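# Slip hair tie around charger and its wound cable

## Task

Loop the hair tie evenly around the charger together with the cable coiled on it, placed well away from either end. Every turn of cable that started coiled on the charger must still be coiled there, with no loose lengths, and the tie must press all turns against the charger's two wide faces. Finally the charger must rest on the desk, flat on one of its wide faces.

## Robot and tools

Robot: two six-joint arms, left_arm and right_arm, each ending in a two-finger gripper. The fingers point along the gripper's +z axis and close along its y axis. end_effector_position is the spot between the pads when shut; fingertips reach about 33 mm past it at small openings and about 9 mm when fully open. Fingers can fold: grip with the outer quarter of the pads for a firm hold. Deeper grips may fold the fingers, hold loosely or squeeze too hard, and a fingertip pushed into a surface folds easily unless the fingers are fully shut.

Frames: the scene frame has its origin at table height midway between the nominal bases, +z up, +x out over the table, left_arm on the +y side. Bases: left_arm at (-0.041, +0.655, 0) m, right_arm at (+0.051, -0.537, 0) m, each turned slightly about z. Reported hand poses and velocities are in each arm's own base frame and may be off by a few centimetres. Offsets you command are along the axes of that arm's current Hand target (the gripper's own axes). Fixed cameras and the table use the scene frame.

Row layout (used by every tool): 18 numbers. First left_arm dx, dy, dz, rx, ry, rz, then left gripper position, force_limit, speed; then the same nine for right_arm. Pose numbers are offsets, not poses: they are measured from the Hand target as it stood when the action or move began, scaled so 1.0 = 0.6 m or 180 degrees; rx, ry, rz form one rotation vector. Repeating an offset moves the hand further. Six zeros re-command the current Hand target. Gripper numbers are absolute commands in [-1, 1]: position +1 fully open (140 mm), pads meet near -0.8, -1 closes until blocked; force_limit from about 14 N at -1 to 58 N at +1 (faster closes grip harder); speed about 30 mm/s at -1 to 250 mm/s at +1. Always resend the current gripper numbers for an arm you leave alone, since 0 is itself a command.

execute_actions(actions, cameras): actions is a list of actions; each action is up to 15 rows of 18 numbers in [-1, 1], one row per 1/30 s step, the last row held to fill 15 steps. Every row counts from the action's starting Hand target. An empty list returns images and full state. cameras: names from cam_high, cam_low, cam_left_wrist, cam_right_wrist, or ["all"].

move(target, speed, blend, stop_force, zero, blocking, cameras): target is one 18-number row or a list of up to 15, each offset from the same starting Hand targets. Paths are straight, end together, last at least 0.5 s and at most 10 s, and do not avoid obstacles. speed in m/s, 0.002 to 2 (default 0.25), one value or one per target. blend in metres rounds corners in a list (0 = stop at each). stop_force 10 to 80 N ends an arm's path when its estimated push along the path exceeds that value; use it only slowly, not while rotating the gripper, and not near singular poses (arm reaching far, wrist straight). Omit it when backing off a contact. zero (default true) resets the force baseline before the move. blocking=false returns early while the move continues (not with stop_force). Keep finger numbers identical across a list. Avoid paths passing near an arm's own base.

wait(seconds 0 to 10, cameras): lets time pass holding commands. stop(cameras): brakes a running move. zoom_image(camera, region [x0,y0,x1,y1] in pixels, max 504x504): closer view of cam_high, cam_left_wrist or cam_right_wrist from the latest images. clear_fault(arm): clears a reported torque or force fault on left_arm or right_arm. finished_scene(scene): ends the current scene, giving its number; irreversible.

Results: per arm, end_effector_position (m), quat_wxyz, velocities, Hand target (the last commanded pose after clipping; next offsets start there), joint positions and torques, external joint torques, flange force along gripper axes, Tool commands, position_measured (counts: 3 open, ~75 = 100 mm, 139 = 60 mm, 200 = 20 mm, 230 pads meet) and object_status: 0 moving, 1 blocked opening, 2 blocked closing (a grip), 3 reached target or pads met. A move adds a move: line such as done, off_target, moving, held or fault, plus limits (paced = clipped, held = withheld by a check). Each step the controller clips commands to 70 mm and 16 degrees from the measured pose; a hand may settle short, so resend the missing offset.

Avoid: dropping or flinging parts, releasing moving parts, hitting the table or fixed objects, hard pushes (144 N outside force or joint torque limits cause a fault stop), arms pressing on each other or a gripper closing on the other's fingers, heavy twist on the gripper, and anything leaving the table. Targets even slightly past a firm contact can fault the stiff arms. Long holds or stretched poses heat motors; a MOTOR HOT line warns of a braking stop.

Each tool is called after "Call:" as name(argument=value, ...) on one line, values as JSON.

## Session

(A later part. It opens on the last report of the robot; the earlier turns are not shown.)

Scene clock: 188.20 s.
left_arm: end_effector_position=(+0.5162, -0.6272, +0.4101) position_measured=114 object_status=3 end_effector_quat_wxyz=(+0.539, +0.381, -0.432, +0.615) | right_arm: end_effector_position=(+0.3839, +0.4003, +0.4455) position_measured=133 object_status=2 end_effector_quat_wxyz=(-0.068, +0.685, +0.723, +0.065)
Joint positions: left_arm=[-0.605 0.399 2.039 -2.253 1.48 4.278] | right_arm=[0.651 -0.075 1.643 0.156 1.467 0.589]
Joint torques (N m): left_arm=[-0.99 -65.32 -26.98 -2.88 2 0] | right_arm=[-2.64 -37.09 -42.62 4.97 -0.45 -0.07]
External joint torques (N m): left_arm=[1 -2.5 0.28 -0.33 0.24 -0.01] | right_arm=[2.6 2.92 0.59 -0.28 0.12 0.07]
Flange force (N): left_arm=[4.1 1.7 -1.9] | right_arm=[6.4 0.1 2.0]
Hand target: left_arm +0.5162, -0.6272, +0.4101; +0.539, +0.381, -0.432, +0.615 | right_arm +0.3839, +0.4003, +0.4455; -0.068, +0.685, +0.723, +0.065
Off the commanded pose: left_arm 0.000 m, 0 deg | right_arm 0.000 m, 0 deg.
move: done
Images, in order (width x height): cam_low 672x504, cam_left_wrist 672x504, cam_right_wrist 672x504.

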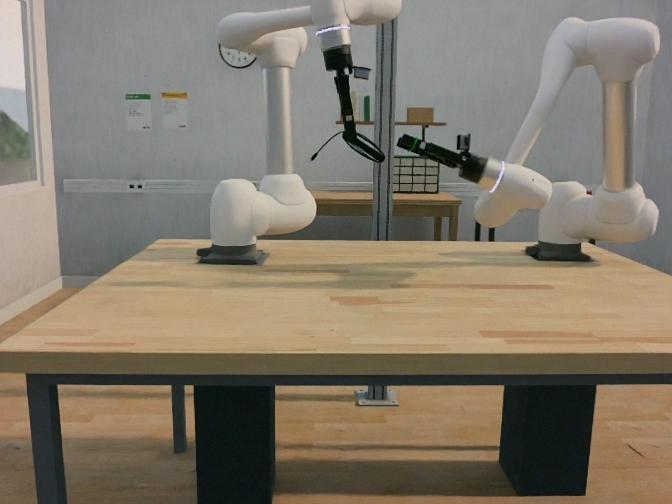

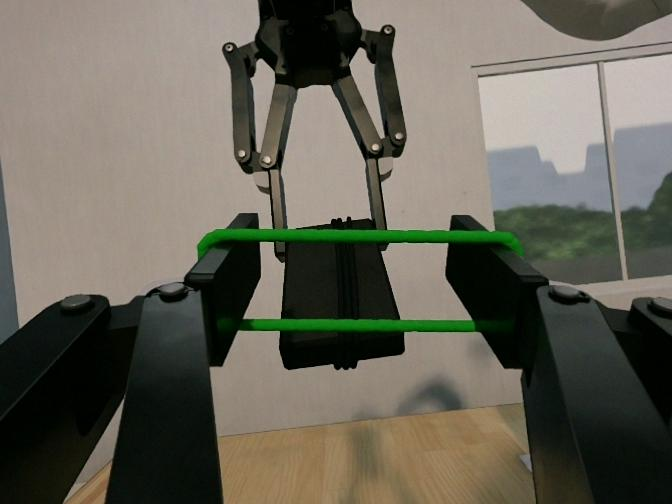

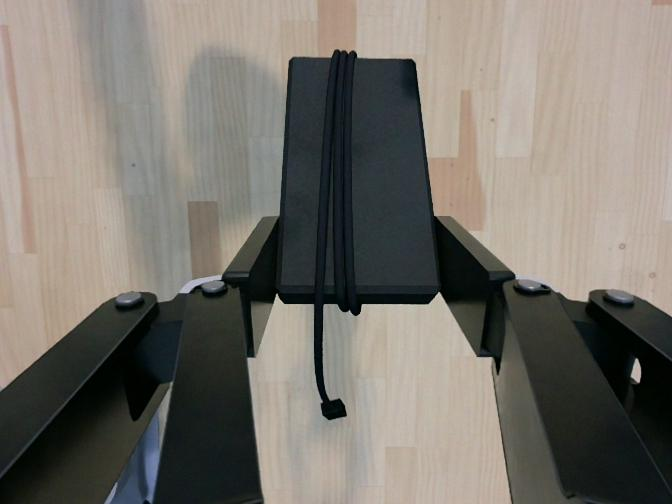

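Call:
move(target=[0,0,0,0,0,0,0.12,0.3,-1,0,0,0.52,0,-0.06,0,-1,-0.3,-0.9], speed=0.15, cameras=["cam_low"])

Call:
zoom_image(camera="cam_low", region=[300, 200, 480, 320])

Scene clock: 196.50 s.
left_arm: end_effector_position=(+0.5162, -0.6272, +0.4101) position_measured=114 object_status=3 end_effector_quat_wxyz=(+0.539, +0.381, -0.432, +0.615) | right_arm: end_effector_position=(+0.3812, +0.4553, +0.1563) position_measured=133 object_status=2 end_effector_quat_wxyz=(-0.003, +0.688, +0.726, +0.004)
Joint positions: left_arm=[-0.605 0.399 2.039 -2.253 1.48 4.278] | right_arm=[0.812 0.167 1.918 0.008 1.048 0.754]
Joint torques (N m): left_arm=[-1.1 -65.29 -26.76 -2.87 1.99 -0.14] | right_arm=[-2.23 -57.23 -36.96 3.77 -0.1 -0.08]
External joint torques (N m): left_arm=[1.26 -2.69 -0.02 -0.35 0.24 0.14] | right_arm=[2.19 3.91 0.65 -0.01 0.04 0.08]
Flange force (N): left_arm=[4.3 1.3 -1.9] | right_arm=[6.2 0.5 4.0]
Hand target: left_arm +0.5162, -0.6272, +0.4101; +0.539, +0.381, -0.432, +0.615 | right_arm +0.3812, +0.4553, +0.1563; -0.004, +0.688, +0.726, +0.004 (not the last commanded pose)
Off the commanded pose: left_arm 0.000 m, 0 deg | right_arm 0.018 m, 1 deg.
move: held (right_arm; a check stopped the path); limits=held
pose unreachable (right arm): on one or more control steps of this call, first in action 0 (counted from 0), this arm could not follow its commanded pose, so it was not sent that pose on those steps. It may still have moved: this result reports where it is.
cause: moving toward the commanded pose would bring a part of the arm too close to another arm (a part of this arm just beyond joint 4 (forearm roll) and the left arm's gripper, 14 mm apart when this arm was first held).
Images, in order (width x height): cam_low 672x504.

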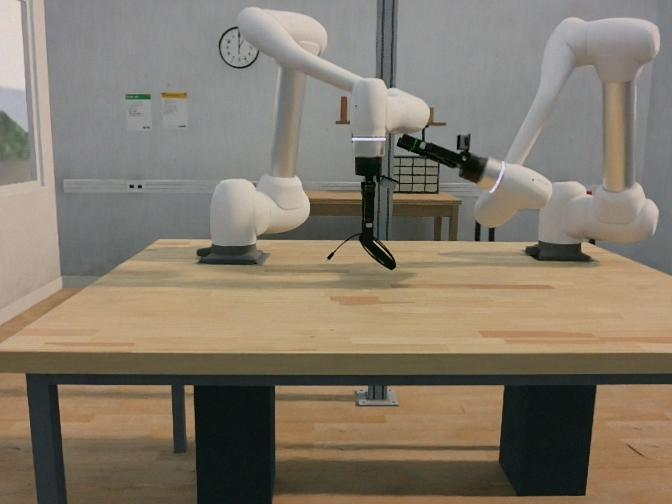

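Scaled by 2.800.

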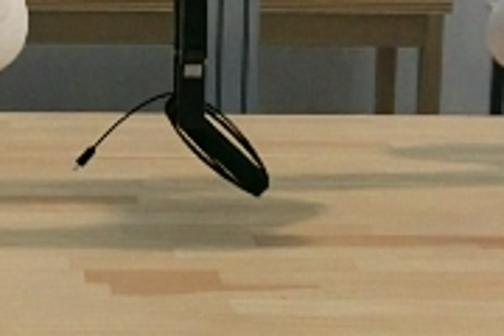

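Call:
move(target=[0.114,0,-0.313,0,0,0,0.12,0.3,-1,0,0,0,0,0,0,-1,-0.3,-0.9])

Call:
move(target=[[0,0,0,0,0,0,0.12,0.3,-1,0,0,0.06,0,0.003,0,-1,-0.3,-0.9],[0,0,0,0,0,0,0.12,0.3,-1,-0.05,0,0.185,0,0.003,0,-1,-0.3,-0.9]], speed=0.05, blend=[0.01,0], cameras=["cam_low","cam_right_wrist"])

Call:
zoom_image(camera="cam_low", region=[300, 200, 480, 320])

Scene clock: 201.47 s.
left_arm: end_effector_position=(+0.5069, -0.4276, +0.4106) position_measured=114 object_status=3 end_effector_quat_wxyz=(+0.539, +0.380, -0.432, +0.615) | right_arm: end_effector_position=(+0.3812, +0.4553, +0.1563) position_measured=133 object_status=2 end_effector_quat_wxyz=(-0.004, +0.688, +0.726, +0.004)
Joint positions: left_arm=[-0.289 0.298 2.199 -2.006 1.678 4.224] | right_arm=[0.812 0.167 1.918 0.008 1.048 0.754]
Joint torques (N m): left_arm=[-0.61 -52.47 -23.48 -2.35 1.95 -0.19] | right_arm=[-2.23 -57.47 -36.79 3.86 -0.06 -0.11]
External joint torques (N m): left_arm=[0.65 -1.92 0.16 -0.3 0.2 0.19] | right_arm=[2.29 3.52 0.27 -0.07 0 0.11]
Flange force (N): left_arm=[3.1 2.0 -0.6] | right_arm=[6.4 0.5 3.3]
Hand target: left_arm +0.5069, -0.4276, +0.4105; +0.539, +0.381, -0.432, +0.615 | right_arm +0.3812, +0.4553, +0.1563; -0.004, +0.688, +0.726, +0.004
Off the commanded pose: left_arm 0.000 m, 0 deg | right_arm 0.000 m, 0 deg.
move: done

Scene clock: 204.07 s.
left_arm: end_effector_position=(+0.5069, -0.4276, +0.4105) position_measured=114 object_status=3 end_effector_quat_wxyz=(+0.539, +0.381, -0.432, +0.615) | right_arm: end_effector_position=(+0.3828, +0.4265, +0.0450) position_measured=133 object_status=2 end_effector_quat_wxyz=(-0.007, +0.688, +0.726, +0.007)
Joint positions: left_arm=[-0.289 0.298 2.199 -2.006 1.678 4.224] | right_arm=[0.771 0.25 2.058 0.02 0.82 0.703]
Joint torques (N m): left_arm=[-0.66 -52.31 -23.91 -2.37 1.87 -0.13] | right_arm=[-2.45 -57.21 -29.24 2.79 0.13 -0.05]
External joint torques (N m): left_arm=[0.66 -2.14 0.6 -0.27 0.28 0.12] | right_arm=[2.45 0.81 -1.8 0.43 -0.21 0.05]
Flange force (N): left_arm=[3.6 3.0 -0.9] | right_arm=[6.3 0.2 0.2]
Hand target: left_arm +0.5069, -0.4276, +0.4105; +0.539, +0.381, -0.432, +0.615 | right_arm +0.3828, +0.4265, +0.0450; -0.007, +0.688, +0.726, +0.007
Off the commanded pose: left_arm 0.000 m, 0 deg | right_arm 0.000 m, 0 deg.
move: done
Images, in order (width x height): cam_low 672x504, cam_right_wrist 672x504.

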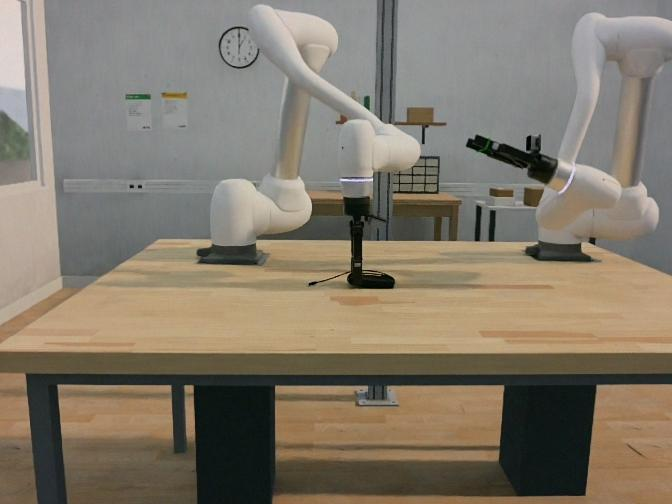

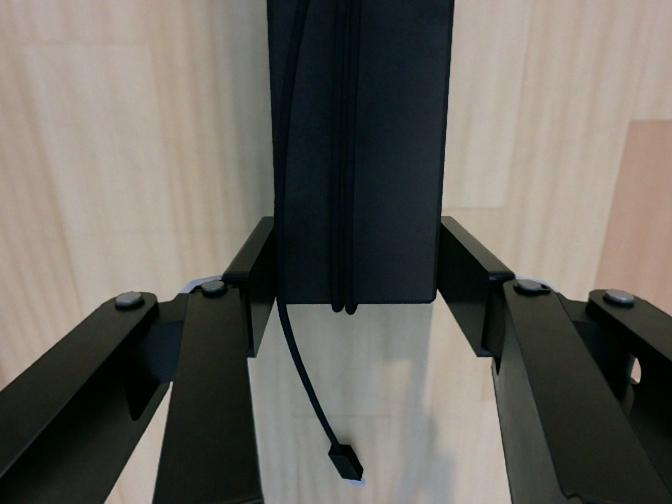

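Scaled by 2.800.

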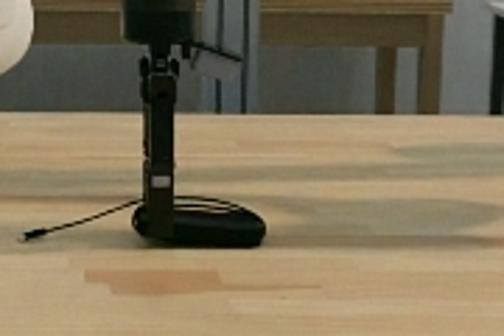

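Call:
move(target=[0,0,0,0,0,0,0.12,0.3,-1,0,0,0.0115,0,0.005,0,-1,-0.3,-0.9], speed=0.03)

Call:
move(target=[[0,0,0,0,0,0,0.12,0.3,-1,0,0,0,0,0,0,0.17,0,-1],[0,0,0,0,0,0,0.12,0.3,-1,-0.1,0,-0.15,0,0,0,0.17,0,-1]], speed=0.15, cameras=["cam_right_wrist"])

Scene clock: 213.67 s.
left_arm: end_effector_position=(+0.5069, -0.4276, +0.4105) position_measured=114 object_status=3 end_effector_quat_wxyz=(+0.539, +0.381, -0.432, +0.615) | right_arm: end_effector_position=(+0.3828, +0.4267, +0.0381) position_measured=133 object_status=2 end_effector_quat_wxyz=(-0.013, +0.688, +0.726, +0.013)
Joint positions: left_arm=[-0.289 0.298 2.199 -2.006 1.678 4.224] | right_arm=[0.764 0.254 2.07 0.037 0.794 0.684]
Joint torques (N m): left_arm=[-0.73 -52.59 -23.92 -2.32 1.84 -0.08] | right_arm=[-0.87 -56.69 -29.49 3.55 -0.63 -0.03]
External joint torques (N m): left_arm=[0.62 -1.82 0.64 -0.32 0.31 0.07] | right_arm=[0.89 0.23 -1.19 -0.34 0.53 0.03]
Flange force (N): left_arm=[3.0 2.7 -0.9] | right_arm=[3.2 1.0 -1.5]
Hand target: left_arm +0.5069, -0.4276, +0.4105; +0.539, +0.381, -0.432, +0.615 | right_arm +0.3828, +0.4267, +0.0381; -0.013, +0.688, +0.726, +0.013
Off the commanded pose: left_arm 0.000 m, 0 deg | right_arm 0.000 m, 0 deg.
move: done

Scene clock: 215.50 s.
left_arm: end_effector_position=(+0.5069, -0.4276, +0.4105) position_measured=114 object_status=3 end_effector_quat_wxyz=(+0.539, +0.381, -0.432, +0.615) | right_arm: end_effector_position=(+0.3862, +0.3636, +0.1259) position_measured=108 object_status=3 end_effector_quat_wxyz=(-0.013, +0.688, +0.726, +0.013)
Joint positions: left_arm=[-0.289 0.298 2.199 -2.006 1.678 4.224] | right_arm=[0.672 0.093 2.07 0.035 0.958 0.599]
Joint torques (N m): left_arm=[-1.21 -52.51 -23.83 -2.33 1.84 -0.07] | right_arm=[-2.33 -46.08 -33.89 3.61 -0.04 -0.12]
External joint torques (N m): left_arm=[1.26 -1.98 0.53 -0.3 0.32 0.06] | right_arm=[2.28 2.07 -0.89 0.04 -0.05 0.12]
Flange force (N): left_arm=[3.7 2.3 -1.9] | right_arm=[6.6 1.0 1.6]
Hand target: left_arm +0.5069, -0.4276, +0.4105; +0.539, +0.381, -0.432, +0.615 | right_arm +0.3862, +0.3636, +0.1259; -0.013, +0.688, +0.726, +0.013
Off the commanded pose: left_arm 0.000 m, 0 deg | right_arm 0.000 m, 0 deg.
move: done
Images, in order (width x height): cam_right_wrist 672x504.

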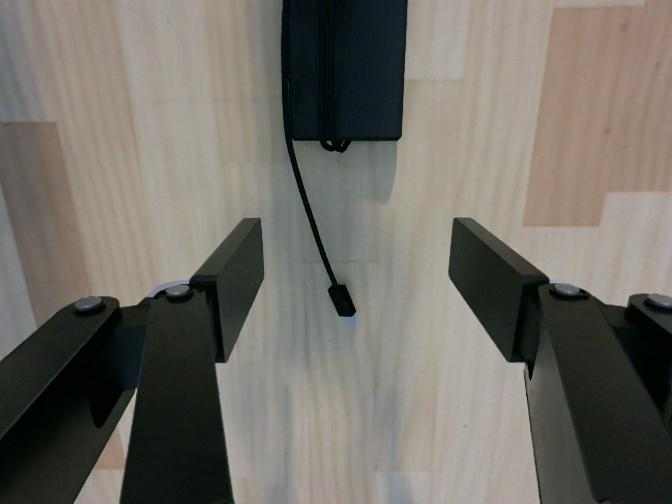

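Call:
move(target=[[0,0,0,0,0,0,0.12,0.3,-1,-0.103,-0.008,0.09,0,-0.0115,0,0.17,0,-1],[0,0,0,0,0,0,0.12,0.3,-1,-0.103,-0.008,0.09,0,-0.0115,0,-0.36,0,0]], speed=0.25, cameras=["cam_right_wrist"])

Scene clock: 220.27 s.
left_arm: end_effector_position=(+0.5069, -0.4276, +0.4105) position_measured=114 object_status=3 end_effector_quat_wxyz=(+0.539, +0.381, -0.432, +0.615) | right_arm: end_effector_position=(+0.3846, +0.3036, +0.0697) position_measured=174 object_status=0 end_effector_quat_wxyz=(+0.000, +0.688, +0.726, +0.000)
Joint positions: left_arm=[-0.289 0.298 2.199 -2.006 1.678 4.224] | right_arm=[0.598 0.108 2.179 -0.001 0.855 0.545]
Joint torques (N m): left_arm=[-0.67 -52.38 -23.62 -2.27 1.84 -0.06] | right_arm=[-2.48 -43.76 -30.65 3.24 0.04 -0.01]
External joint torques (N m): left_arm=[0.78 -2.33 0.12 -0.39 0.32 0.05] | right_arm=[2.47 1.17 -0.91 0.03 -0.08 0.01]
Flange force (N): left_arm=[4.1 2.2 -0.6] | right_arm=[6.2 0.1 0.9]
Hand target: left_arm +0.5069, -0.4276, +0.4105; +0.539, +0.381, -0.432, +0.615 | right_arm +0.3846, +0.3036, +0.0697; +0.000, +0.688, +0.726, +0.000
Off the commanded pose: left_arm 0.000 m, 0 deg | right_arm 0.000 m, 0 deg.
move: done
Images, in order (width x height): cam_right_wrist 672x504.

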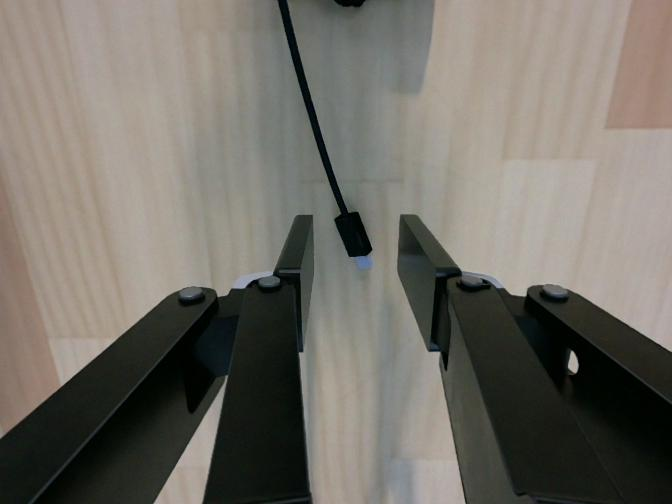

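Call:
move(target=[[0,0,0,0,0,0,0.12,0.3,-1,-0.006,0,0.055,0,0,0,-0.36,0,0],[0,0,0,0,0,0,0.12,0.3,-1,-0.006,0,0.055,0,0,0,-1,-0.8,-1],[0,0,0,0,0,0,0.12,0.3,-1,-0.006,0.01,0.01,0,0,0,-1,-0.8,-1],[0,0,0,0,0,0,0.12,0.3,-1,-0.015,0.05,0.0,0,0,0,-1,-0.8,-1]], speed=0.06, cameras=["cam_right_wrist"])

Scene clock: 227.63 s.
left_arm: end_effector_position=(+0.5069, -0.4276, +0.4105) position_measured=114 object_status=3 end_effector_quat_wxyz=(+0.539, +0.381, -0.432, +0.615) | right_arm: end_effector_position=(+0.4151, +0.2962, +0.0697) position_measured=221 object_status=2 end_effector_quat_wxyz=(+0.000, +0.688, +0.726, +0.000)
Joint positions: left_arm=[-0.289 0.298 2.199 -2.006 1.678 4.224] | right_arm=[0.553 0.137 2.144 -0.001 0.86 0.499]
Joint torques (N m): left_arm=[-0.5 -52.42 -23.73 -2.27 1.95 -0.09] | right_arm=[-2.14 -47.42 -30.91 3.25 0.08 -0.13]
External joint torques (N m): left_arm=[0.57 -2.06 0.33 -0.38 0.21 0.08] | right_arm=[2.12 1.85 -0.73 0.03 -0.11 0.13]
Flange force (N): left_arm=[3.5 2.5 -0.3] | right_arm=[6.0 1.2 1.9]
Hand target: left_arm +0.5069, -0.4276, +0.4105; +0.539, +0.381, -0.432, +0.615 | right_arm +0.4151, +0.2962, +0.0697; +0.000, +0.688, +0.726, +0.000
Off the commanded pose: left_arm 0.000 m, 0 deg | right_arm 0.000 m, 0 deg.
move: done
Images, in order (width x height): cam_right_wrist 672x504.

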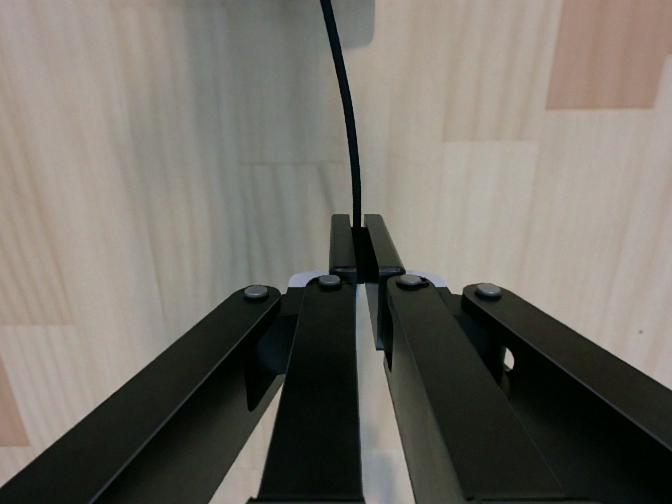

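Pull along axis, then look from higher after release.

Call:
move(target=[[0,0,0,0,0,0,0.12,0.3,-1,-0.028,-0.01,0,0,0,0,-1,-0.8,-1],[0,0,0,0,0,0,0.12,0.3,-1,-0.028,-0.01,0.055,0,0,0,-1,-0.8,-1],[0,0,0,0,0,0,0.12,0.3,-1,-0.028,-0.01,0.055,0,0,0,-0.5,-0.8,-1],[0,0,0,0,0,0,0.12,0.3,-1,0,-0.01,-0.2,0,0,0,-0.5,-0.8,-1]], speed=0.08, cameras=["cam_right_wrist"])

Scene clock: 233.97 s.
left_arm: end_effector_position=(+0.5069, -0.4276, +0.4105) position_measured=114 object_status=3 end_effector_quat_wxyz=(+0.539, +0.381, -0.432, +0.615) | right_arm: end_effector_position=(+0.4089, +0.2959, +0.1897) position_measured=192 object_status=3 end_effector_quat_wxyz=(+0.000, +0.688, +0.726, +0.000)
Joint positions: left_arm=[-0.289 0.298 2.199 -2.006 1.678 4.224] | right_arm=[0.558 0.006 2.029 -0.001 1.106 0.505]
Joint torques (N m): left_arm=[-1.25 -52.57 -23.91 -2.3 1.88 -0.1] | right_arm=[-1.98 -39.17 -36.52 3.85 0.05 -0.08]
External joint torques (N m): left_arm=[1.21 -1.99 0.46 -0.35 0.27 0.09] | right_arm=[1.92 1.66 -0.77 0.01 -0.08 0.08]
Flange force (N): left_arm=[3.7 2.2 -1.7] | right_arm=[5.6 1.4 0.6]
Hand target: left_arm +0.5069, -0.4276, +0.4105; +0.539, +0.381, -0.432, +0.615 | right_arm +0.4090, +0.2959, +0.1897; +0.000, +0.688, +0.726, +0.000
Off the commanded pose: left_arm 0.000 m, 0 deg | right_arm 0.000 m, 0 deg.
move: done
Images, in order (width x height): cam_right_wrist 672x504.

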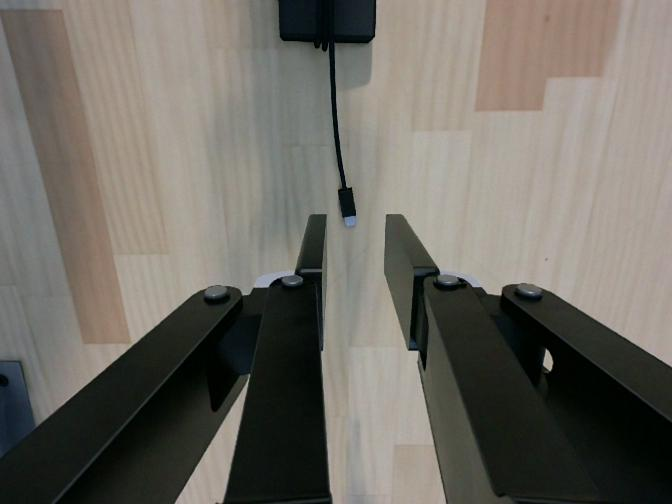

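Call:
move(target=[[0,0,0,0,0,0,0.12,0.3,-1,0.2,-0.025,0.1,0,0,0,-0.5,-0.8,-1],[0,0,0,0,0,0,0.12,0.3,-1,0.2,-0.025,0.15,0,0,0,0.17,0,0]], cameras=["cam_right_wrist"])

Scene clock: 238.13 s.
left_arm: end_effector_position=(+0.5069, -0.4276, +0.4105) position_measured=114 object_status=3 end_effector_quat_wxyz=(+0.539, +0.381, -0.432, +0.615) | right_arm: end_effector_position=(+0.3876, +0.4149, +0.0997) position_measured=108 object_status=0 end_effector_quat_wxyz=(+0.000, +0.688, +0.726, +0.000)
Joint positions: left_arm=[-0.289 0.298 2.199 -2.006 1.678 4.224] | right_arm=[0.759 0.187 2.015 -0.001 0.94 0.706]
Joint torques (N m): left_arm=[-1.12 -52.28 -23.65 -2.36 1.88 -0.11] | right_arm=[-2.37 -55.07 -32.87 3.47 0.01 -0.11]
External joint torques (N m): left_arm=[1.16 -2.33 0 -0.31 0.28 0.1] | right_arm=[2.41 1.96 -0.93 0.02 -0.05 0.11]
Flange force (N): left_arm=[4.3 1.7 -1.3] | right_arm=[6.5 0.4 1.3]
Hand target: left_arm +0.5069, -0.4276, +0.4105; +0.539, +0.381, -0.432, +0.615 | right_arm +0.3876, +0.4149, +0.0997; +0.000, +0.688, +0.726, +0.000
Off the commanded pose: left_arm 0.000 m, 0 deg | right_arm 0.000 m, 0 deg.
move: done
Images, in order (width x height): cam_right_wrist 672x504.

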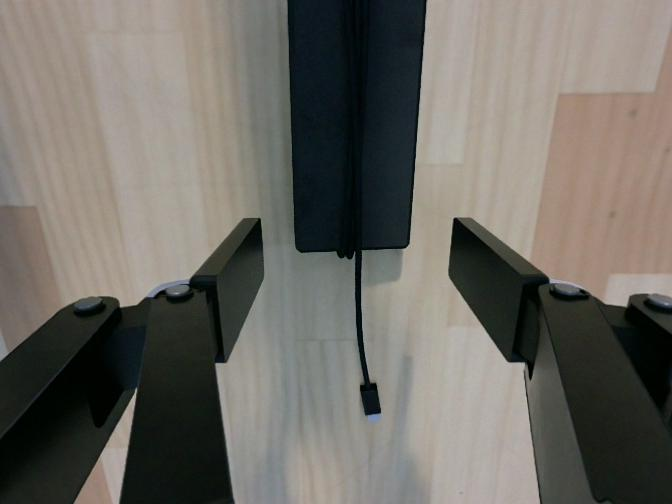

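Call:
move(target=[[0,0,0,0,0,0,0.12,0.3,-1,0.005,0.0005,0.1035,0,0,0,0.17,0,0],[0,0,0,0,0,0,0.12,0.3,-1,0.005,0.0005,0.1035,0,0,0,-1,0.5,-0.9]], speed=0.12)

Call:
wait(seconds=0.8)

Call:
move(target=[0,0,0,0,0,0,0.12,0.3,-1,0.04,0.005,-0.68,0,0,0,-1,0.5,-0.9], speed=0.2, cameras=["cam_left_wrist","cam_low","cam_right_wrist"])

Call:
zoom_image(camera="cam_low", region=[320, 90, 460, 190])

Scene clock: 243.93 s.
left_arm: end_effector_position=(+0.5069, -0.4276, +0.4105) position_measured=114 object_status=3 end_effector_quat_wxyz=(+0.539, +0.381, -0.432, +0.615) | right_arm: end_effector_position=(+0.3878, +0.4179, +0.0376) position_measured=135 object_status=0 end_effector_quat_wxyz=(+0.000, +0.688, +0.726, +0.000)
Joint positions: left_arm=[-0.289 0.298 2.199 -2.006 1.678 4.224] | right_arm=[0.763 0.261 2.06 -0.001 0.819 0.71]
Joint torques (N m): left_arm=[-0.88 -52.15 -23.84 -2.32 1.92 -0.14] | right_arm=[-1.44 -44.44 -22.45 3.54 -1.32 -0.15]
External joint torques (N m): left_arm=[0.77 -2.29 0.37 -0.33 0.23 0.14] | right_arm=[1.41 -12.47 -8.07 -0.39 1.27 0.15]
Flange force (N): left_arm=[3.9 2.7 -0.8] | right_arm=[1.4 -2.5 -23.8]
Hand target: left_arm +0.5069, -0.4276, +0.4105; +0.539, +0.381, -0.432, +0.615 | right_arm +0.3878, +0.4179, +0.0376; +0.000, +0.688, +0.726, +0.000
Off the commanded pose: left_arm 0.000 m, 0 deg | right_arm 0.000 m, 0 deg.
move: done

Scene clock: 244.73 s.
left_arm: end_effector_position=(+0.5069, -0.4276, +0.4105) position_measured=114 object_status=3 end_effector_quat_wxyz=(+0.539, +0.381, -0.432, +0.615) | right_arm: end_effector_position=(+0.3878, +0.4179, +0.0376) position_measured=135 object_status=2 end_effector_quat_wxyz=(+0.000, +0.688, +0.726, +0.000)
Joint positions: left_arm=[-0.289 0.298 2.199 -2.006 1.678 4.224] | right_arm=[0.763 0.261 2.06 -0.001 0.819 0.71]
Joint torques (N m): left_arm=[-0.93 -52.33 -23.58 -2.27 2.01 -0.12] | right_arm=[-0.9 -44.89 -22.47 3.56 -1.35 -0.1]
External joint torques (N m): left_arm=[0.85 -2.26 0.2 -0.37 0.15 0.12] | right_arm=[0.89 -12.12 -8.05 -0.4 1.31 0.1]
Flange force (N): left_arm=[4.0 2.3 -0.7] | right_arm=[0.9 -1.5 -23.4]
Hand target: left_arm +0.5069, -0.4276, +0.4105; +0.539, +0.381, -0.432, +0.615 | right_arm +0.3878, +0.4179, +0.0376; +0.000, +0.688, +0.726, +0.000
Tool commands: left_gripper/position=+0.12 left_gripper/force_limit=+0.3 left_gripper/speed=-1.0 right_gripper/position=-1.0 right_gripper/force_limit=+0.5 right_gripper/speed=-0.9
Off the commanded pose: left_arm 0.000 m, 0 deg | right_arm 0.000 m, 0 deg.
wait: 0.80 s; at rest by 0.17 s

Scene clock: 247.13 s.
left_arm: end_effector_position=(+0.5069, -0.4276, +0.4105) position_measured=114 object_status=3 end_effector_quat_wxyz=(+0.539, +0.381, -0.432, +0.615) | right_arm: end_effector_position=(+0.3891, +0.4422, +0.4455) position_measured=135 object_status=2 end_effector_quat_wxyz=(+0.000, +0.688, +0.726, +0.000)
Joint positions: left_arm=[-0.289 0.298 2.199 -2.006 1.678 4.224] | right_arm=[0.791 0.047 1.513 -0.001 1.581 0.737]
Joint torques (N m): left_arm=[-0.72 -52.5 -23.66 -2.27 1.94 -0.07] | right_arm=[-2.74 -50.36 -42.5 4.43 -0.03 -0.17]
External joint torques (N m): left_arm=[0.76 -1.98 0.35 -0.35 0.22 0.07] | right_arm=[2.78 3.63 0.67 -0.1 -0.01 0.17]
Flange force (N): left_arm=[3.5 2.3 -0.8] | right_arm=[7.1 -0.1 1.2]
Hand target: left_arm +0.5069, -0.4276, +0.4105; +0.539, +0.381, -0.432, +0.615 | right_arm +0.3891, +0.4421, +0.4456; +0.000, +0.688, +0.726, +0.000
Off the commanded pose: left_arm 0.000 m, 0 deg | right_arm 0.000 m, 0 deg.
move: done
Images, in order (width x height): cam_low 672x504, cam_left_wrist 672x504, cam_right_wrist 672x504.

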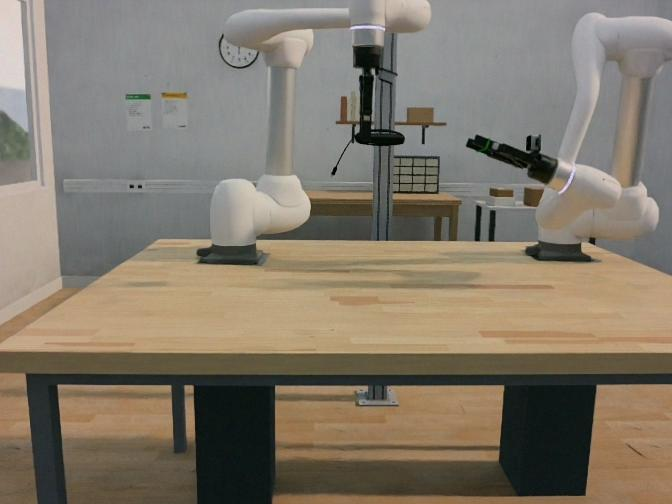

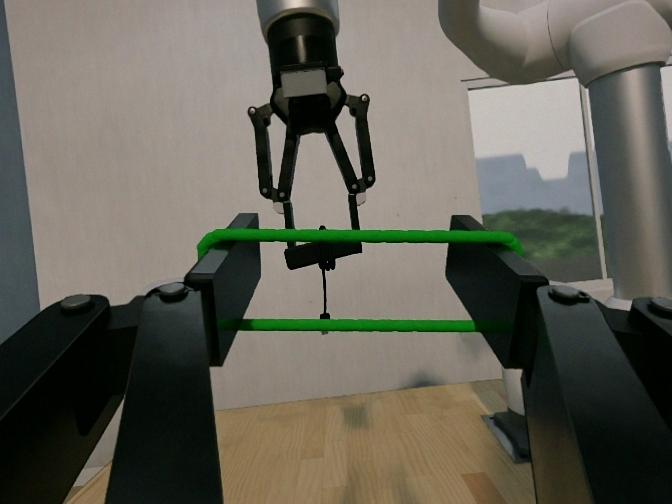

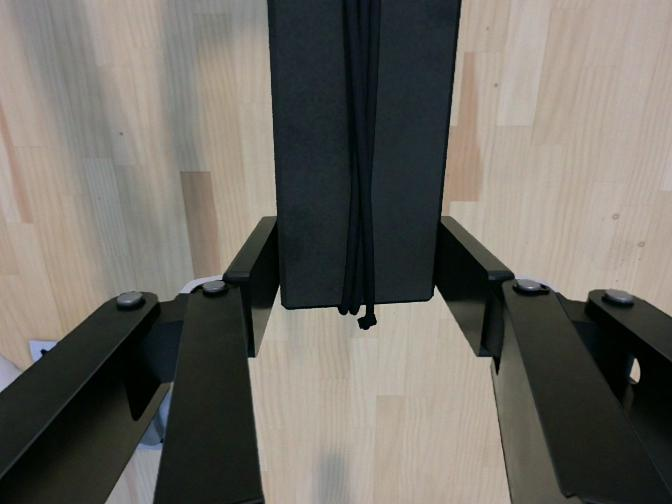

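Scaled by 3.600.

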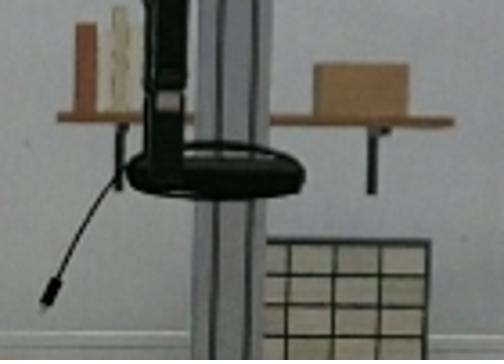

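Call:
move(target=[-0.085,-0.036,0.235,0,0,-0.068,0.12,0.3,-1,0,0,0,0,0,0,-1,0.5,-0.9], speed=0.2, cameras=["cam_left_wrist","cam_low","cam_right_wrist"])

Call:
zoom_image(camera="cam_low", region=[340, 90, 480, 190])

Scene clock: 254.53 s.
left_arm: end_effector_position=(+0.5352, -0.5763, +0.4131) position_measured=114 object_status=3 end_effector_quat_wxyz=(+0.602, +0.424, -0.389, +0.554) | right_arm: end_effector_position=(+0.3891, +0.4421, +0.4456) position_measured=135 object_status=2 end_effector_quat_wxyz=(+0.000, +0.688, +0.726, +0.000)
Joint positions: left_arm=[-0.516 0.385 2.052 -2.183 1.526 4.03] | right_arm=[0.791 0.047 1.513 -0.001 1.581 0.737]
Joint torques (N m): left_arm=[-0.7 -63.06 -26.73 -2.78 1.92 -0.11] | right_arm=[-2.35 -50.17 -42.18 4.44 -0.03 -0.08]
External joint torques (N m): left_arm=[0.7 -3.09 0.41 -0.35 0.27 0.11] | right_arm=[2.39 3.25 0.3 -0.11 0 0.08]
Flange force (N): left_arm=[4.0 4.1 -1.5] | right_arm=[6.5 0.5 0.5]
Hand target: left_arm +0.5352, -0.5764, +0.4131; +0.602, +0.424, -0.389, +0.554 | right_arm +0.3891, +0.4421, +0.4456; +0.000, +0.688, +0.726, +0.000
Off the commanded pose: left_arm 0.000 m, 0 deg | right_arm 0.000 m, 0 deg.
move: done
Images, in order (width x height): cam_low 672x504, cam_left_wrist 672x504, cam_right_wrist 672x504.

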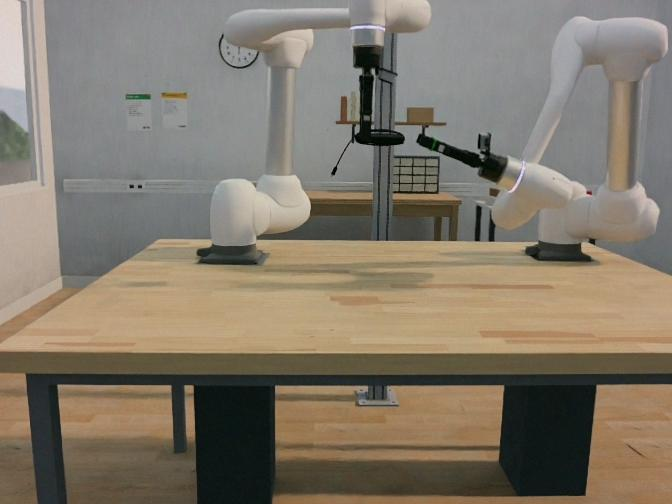

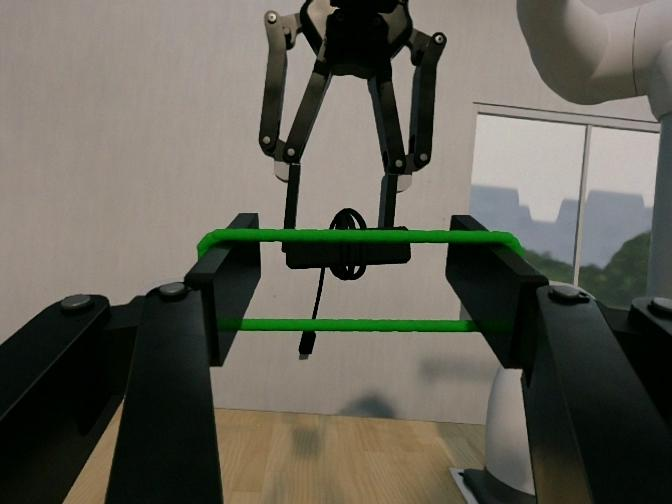

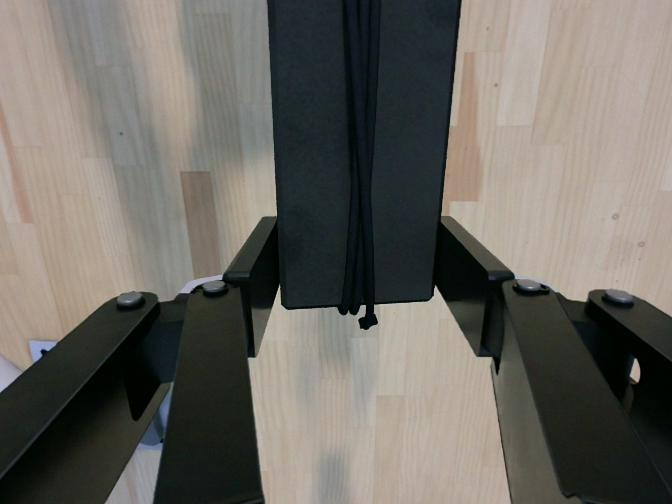

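Scaled by 3.600.

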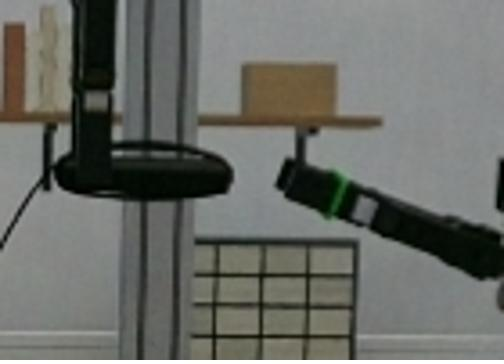

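Call:
move(target=[[-0.0535,-0.006,0.147,0,0,-0.012,0.12,0.3,-1,0,0,0,0,0,0,-1,0.5,-0.9],[-0.043,-0.006,0.174,0,0,-0.012,0.12,0.3,-1,0,0,0,0,0,0,-1,0.5,-0.9]], speed=0.07, blend=[0.004,0], cameras=["cam_left_wrist","cam_low","cam_right_wrist"])

Call:
zoom_image(camera="cam_low", region=[340, 90, 480, 190])

Scene clock: 262.53 s.
left_arm: end_effector_position=(+0.5369, -0.6834, +0.4238) position_measured=114 object_status=3 end_effector_quat_wxyz=(+0.612, +0.432, -0.381, +0.542) | right_arm: end_effector_position=(+0.3891, +0.4421, +0.4456) position_measured=135 object_status=2 end_effector_quat_wxyz=(+0.001, +0.688, +0.726, +0.000)
Joint positions: left_arm=[-0.658 0.438 1.937 -2.289 1.413 4.001] | right_arm=[0.791 0.047 1.513 -0.001 1.582 0.737]
Joint torques (N m): left_arm=[-6.59 -70.68 -31.98 -2.83 1.63 -0.11] | right_arm=[1.33 -46.71 -43.05 6.43 -2.04 -0.07]
External joint torques (N m): left_arm=[6.45 -3.19 2.97 -0.62 0.57 0.11] | right_arm=[-1.38 0.53 1.34 -2.12 1.99 0.07]
Flange force (N): left_arm=[5.6 3.3 -12.1] | right_arm=[-2.6 0.6 -1.1]
Hand target: left_arm +0.5369, -0.6834, +0.4239; +0.612, +0.432, -0.381, +0.542 | right_arm +0.3891, +0.4421, +0.4456; +0.000, +0.688, +0.726, +0.000
Off the commanded pose: left_arm 0.000 m, 0 deg | right_arm 0.000 m, 0 deg.
move: done
Images, in order (width x height): cam_low 672x504, cam_left_wrist 672x504, cam_right_wrist 672x504.

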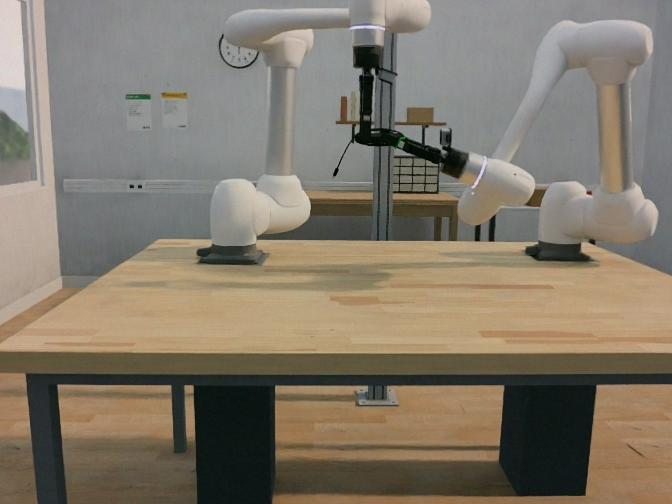

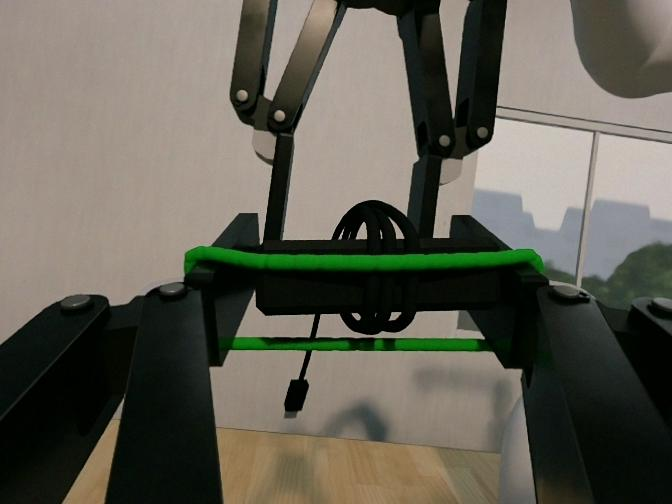

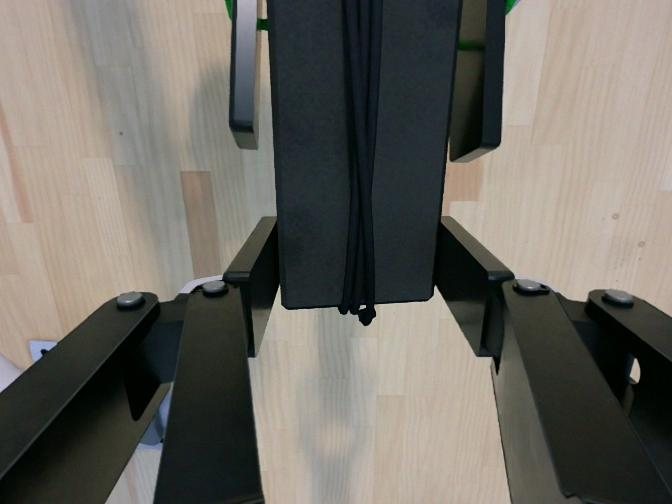

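Scaled by 3.600.

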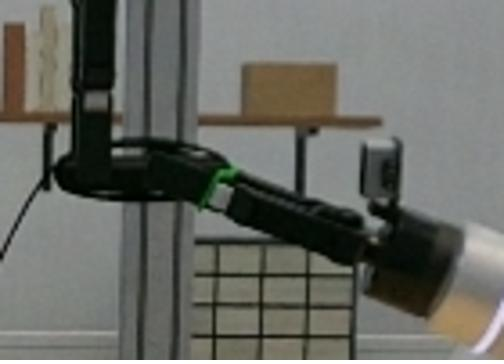

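Call:
move(target=[[0.0045,0,-0.0125,0,0,0,0.12,0.3,-1,0,0,0,0,0,0,-1,0.5,-0.9],[0.033,0,-0.002,0,0,0,0.12,0.3,-1,0,0,0,0,0,0,-1,0.5,-0.9]], speed=0.05, cameras=["cam_left_wrist","cam_low","cam_right_wrist"])

Call:
zoom_image(camera="cam_low", region=[340, 90, 480, 190])

Scene clock: 269.57 s.
left_arm: end_effector_position=(+0.5393, -0.6756, +0.4419) position_measured=114 object_status=3 end_effector_quat_wxyz=(+0.612, +0.432, -0.381, +0.542) | right_arm: end_effector_position=(+0.3891, +0.4422, +0.4456) position_measured=135 object_status=2 end_effector_quat_wxyz=(+0.000, +0.688, +0.726, +0.000)
Joint positions: left_arm=[-0.646 0.413 1.932 -2.276 1.399 3.973] | right_arm=[0.791 0.047 1.513 -0.001 1.581 0.737]
Joint torques (N m): left_arm=[0.78 -74 -33.76 -4.74 3.05 -0.1] | right_arm=[-1.44 -46.24 -38.49 4.52 0.76 -0.22]
External joint torques (N m): left_arm=[-0.82 1.38 3.7 1.18 -0.89 0.1] | right_arm=[1.56 -1.37 -3.57 -0.18 -0.79 0.22]
Flange force (N): left_arm=[-2.2 4.5 -3.1] | right_arm=[4.9 0.6 -5.0]
Hand target: left_arm +0.5393, -0.6756, +0.4420; +0.612, +0.432, -0.381, +0.542 | right_arm +0.3891, +0.4421, +0.4456; +0.000, +0.688, +0.726, +0.000
Off the commanded pose: left_arm 0.000 m, 0 deg | right_arm 0.000 m, 0 deg.
move: done
Images, in order (width x height): cam_low 672x504, cam_left_wrist 672x504, cam_right_wrist 672x504.

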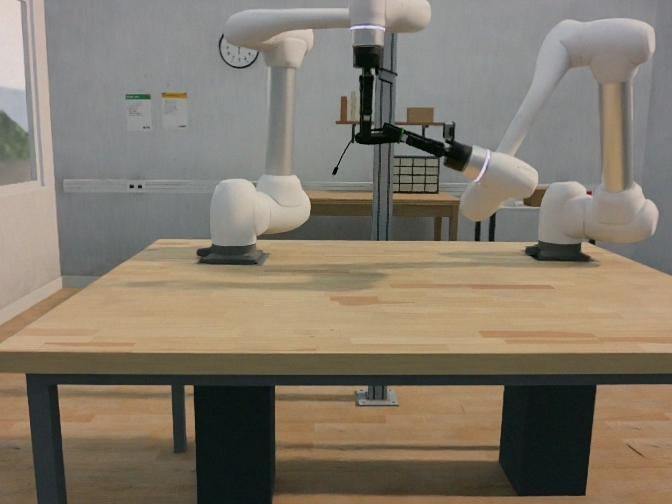

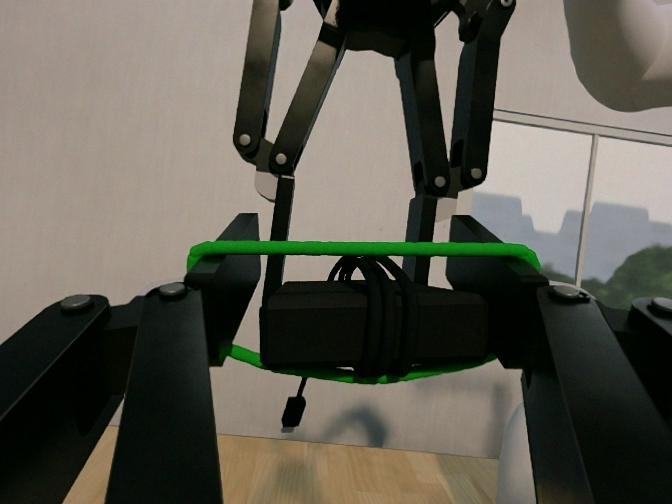

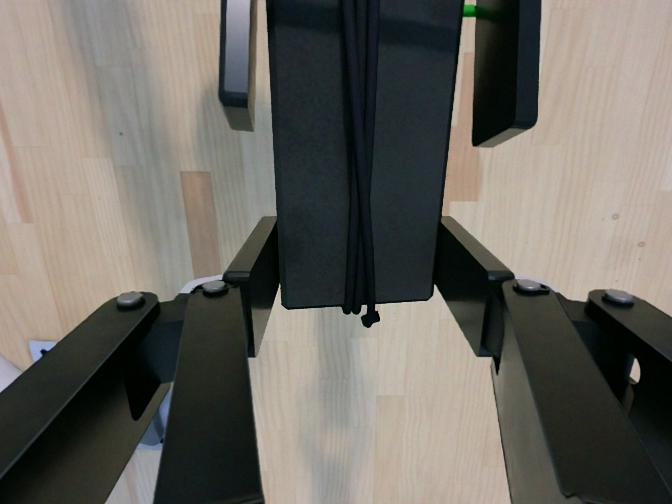

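Scaled by 3.600.

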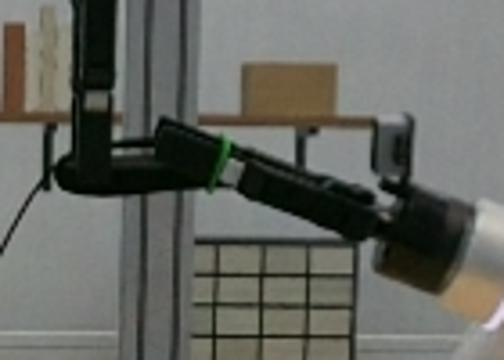

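Call:
move(target=[-0.023,0,0.0343,0,-0.111,0,0.12,0.3,-1,0,0,0,0,0,0,-1,0.5,-0.9], speed=0.06, cameras=["cam_left_wrist","cam_low","cam_right_wrist"])

Call:
zoom_image(camera="cam_low", region=[340, 90, 480, 190])

Scene clock: 280.00 s.
left_arm: end_effector_position=(+0.5377, -0.6996, +0.4360) position_measured=114 object_status=3 end_effector_quat_wxyz=(+0.537, +0.519, -0.481, +0.459) | right_arm: end_effector_position=(+0.3891, +0.4421, +0.4456) position_measured=135 object_status=2 end_effector_quat_wxyz=(+0.000, +0.688, +0.726, +0.000)
Joint positions: left_arm=[-0.64 0.316 1.832 -1.927 1.076 3.694] | right_arm=[0.791 0.047 1.513 -0.001 1.582 0.737]
Joint torques (N m): left_arm=[-1.58 -70.4 -40.54 -4.7 2.58 -0.16] | right_arm=[-0.44 -44.93 -38.48 4.96 -0.05 -0.17]
External joint torques (N m): left_arm=[1.69 1.84 5.06 1.46 -0.83 0.16] | right_arm=[0.43 -1.81 -3.35 -0.64 0.01 0.17]
Flange force (N): left_arm=[-4.9 3.7 -6.1] | right_arm=[2.7 1.3 -6.0]
Hand target: left_arm +0.5377, -0.6996, +0.4360; +0.537, +0.519, -0.481, +0.459 | right_arm +0.3891, +0.4421, +0.4456; +0.000, +0.688, +0.726, +0.000
Off the commanded pose: left_arm 0.000 m, 0 deg | right_arm 0.000 m, 0 deg.
move: done
Images, in order (width x height): cam_low 672x504, cam_left_wrist 672x504, cam_right_wrist 672x504.

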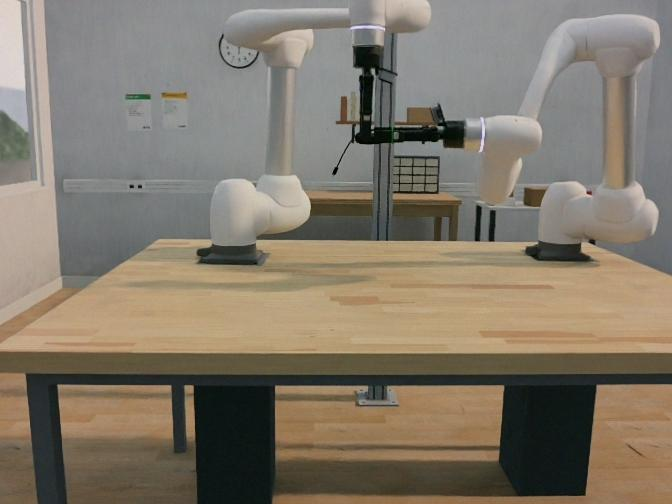

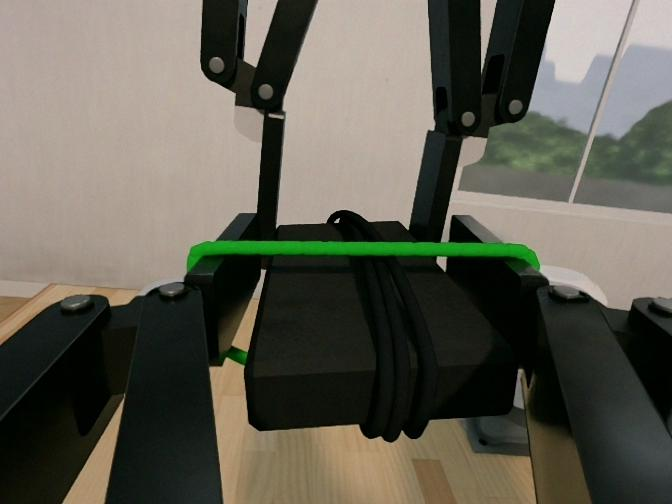

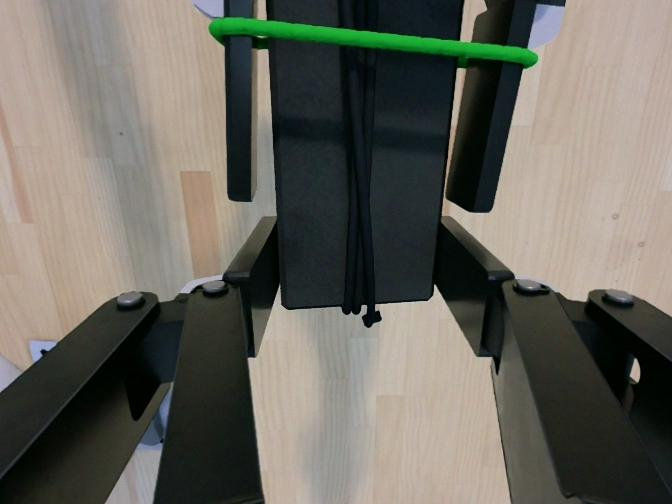

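Scaled by 3.600.

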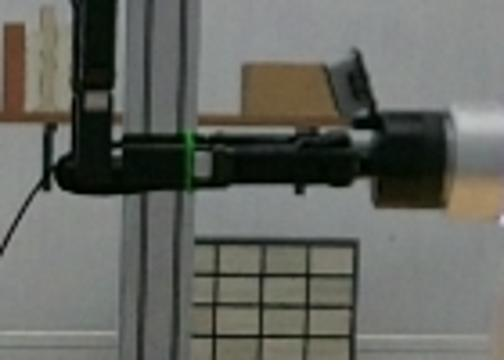

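Call:
move(target=[[0,0,0,0.022,0,0,0.12,0.3,-1,0,0,0,0,0,0,-1,0.5,-0.9],[0,0,0,0.022,0,0,0.42,0.3,-1,0,0,0,0,0,0,-1,0.5,-0.9]], speed=0.06, cameras=["cam_left_wrist","cam_right_wrist"])

Scene clock: 286.37 s.
left_arm: end_effector_position=(+0.5377, -0.6996, +0.4360) position_measured=76 object_status=0 end_effector_quat_wxyz=(+0.518, +0.537, -0.465, +0.476) | right_arm: end_effector_position=(+0.3891, +0.4421, +0.4456) position_measured=135 object_status=2 end_effector_quat_wxyz=(+0.000, +0.688, +0.726, +0.000)
Joint positions: left_arm=[-0.662 0.287 1.867 -1.989 1.003 3.73] | right_arm=[0.791 0.047 1.513 -0.001 1.582 0.737]
Joint torques (N m): left_arm=[-0.6 -67.81 -40.4 -4.51 2.76 -0.04] | right_arm=[-1.07 -45.47 -38.53 4.48 0.38 -0.2]
External joint torques (N m): left_arm=[0.55 2.44 5.03 1.22 -0.94 0.04] | right_arm=[0.94 -0.2 -3.01 -0.19 -0.44 0.2]
Flange force (N): left_arm=[-5.2 3.3 -4.3] | right_arm=[4.8 2.0 -4.7]
Hand target: left_arm +0.5377, -0.6996, +0.4360; +0.518, +0.537, -0.465, +0.476 | right_arm +0.3891, +0.4421, +0.4456; +0.000, +0.688, +0.726, +0.000
Off the commanded pose: left_arm 0.000 m, 0 deg | right_arm 0.000 m, 0 deg.
move: done
Images, in order (width x height): cam_left_wrist 672x504, cam_right_wrist 672x504.

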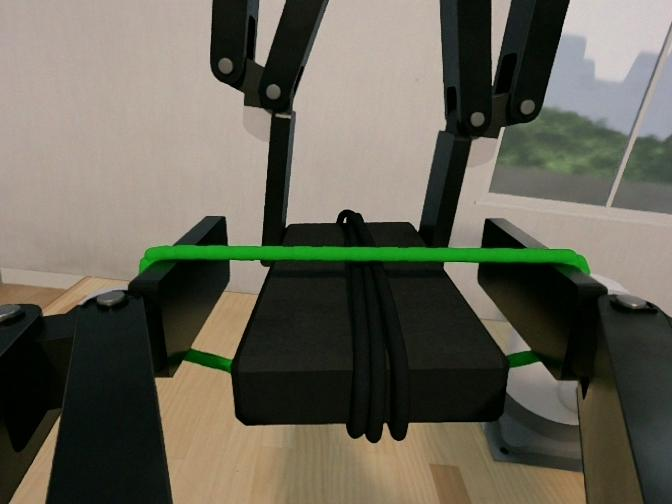

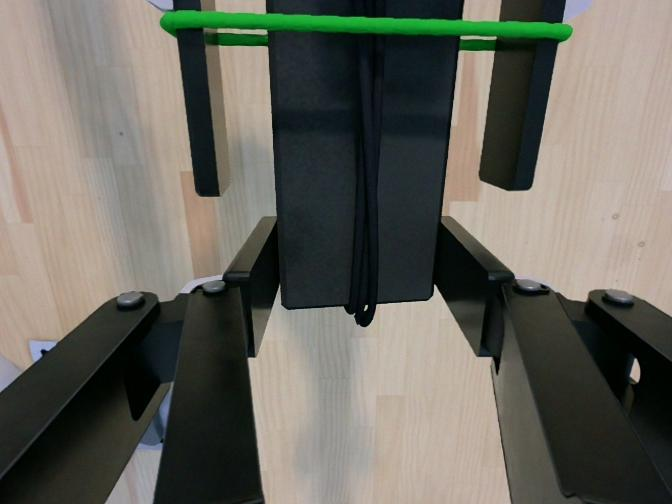

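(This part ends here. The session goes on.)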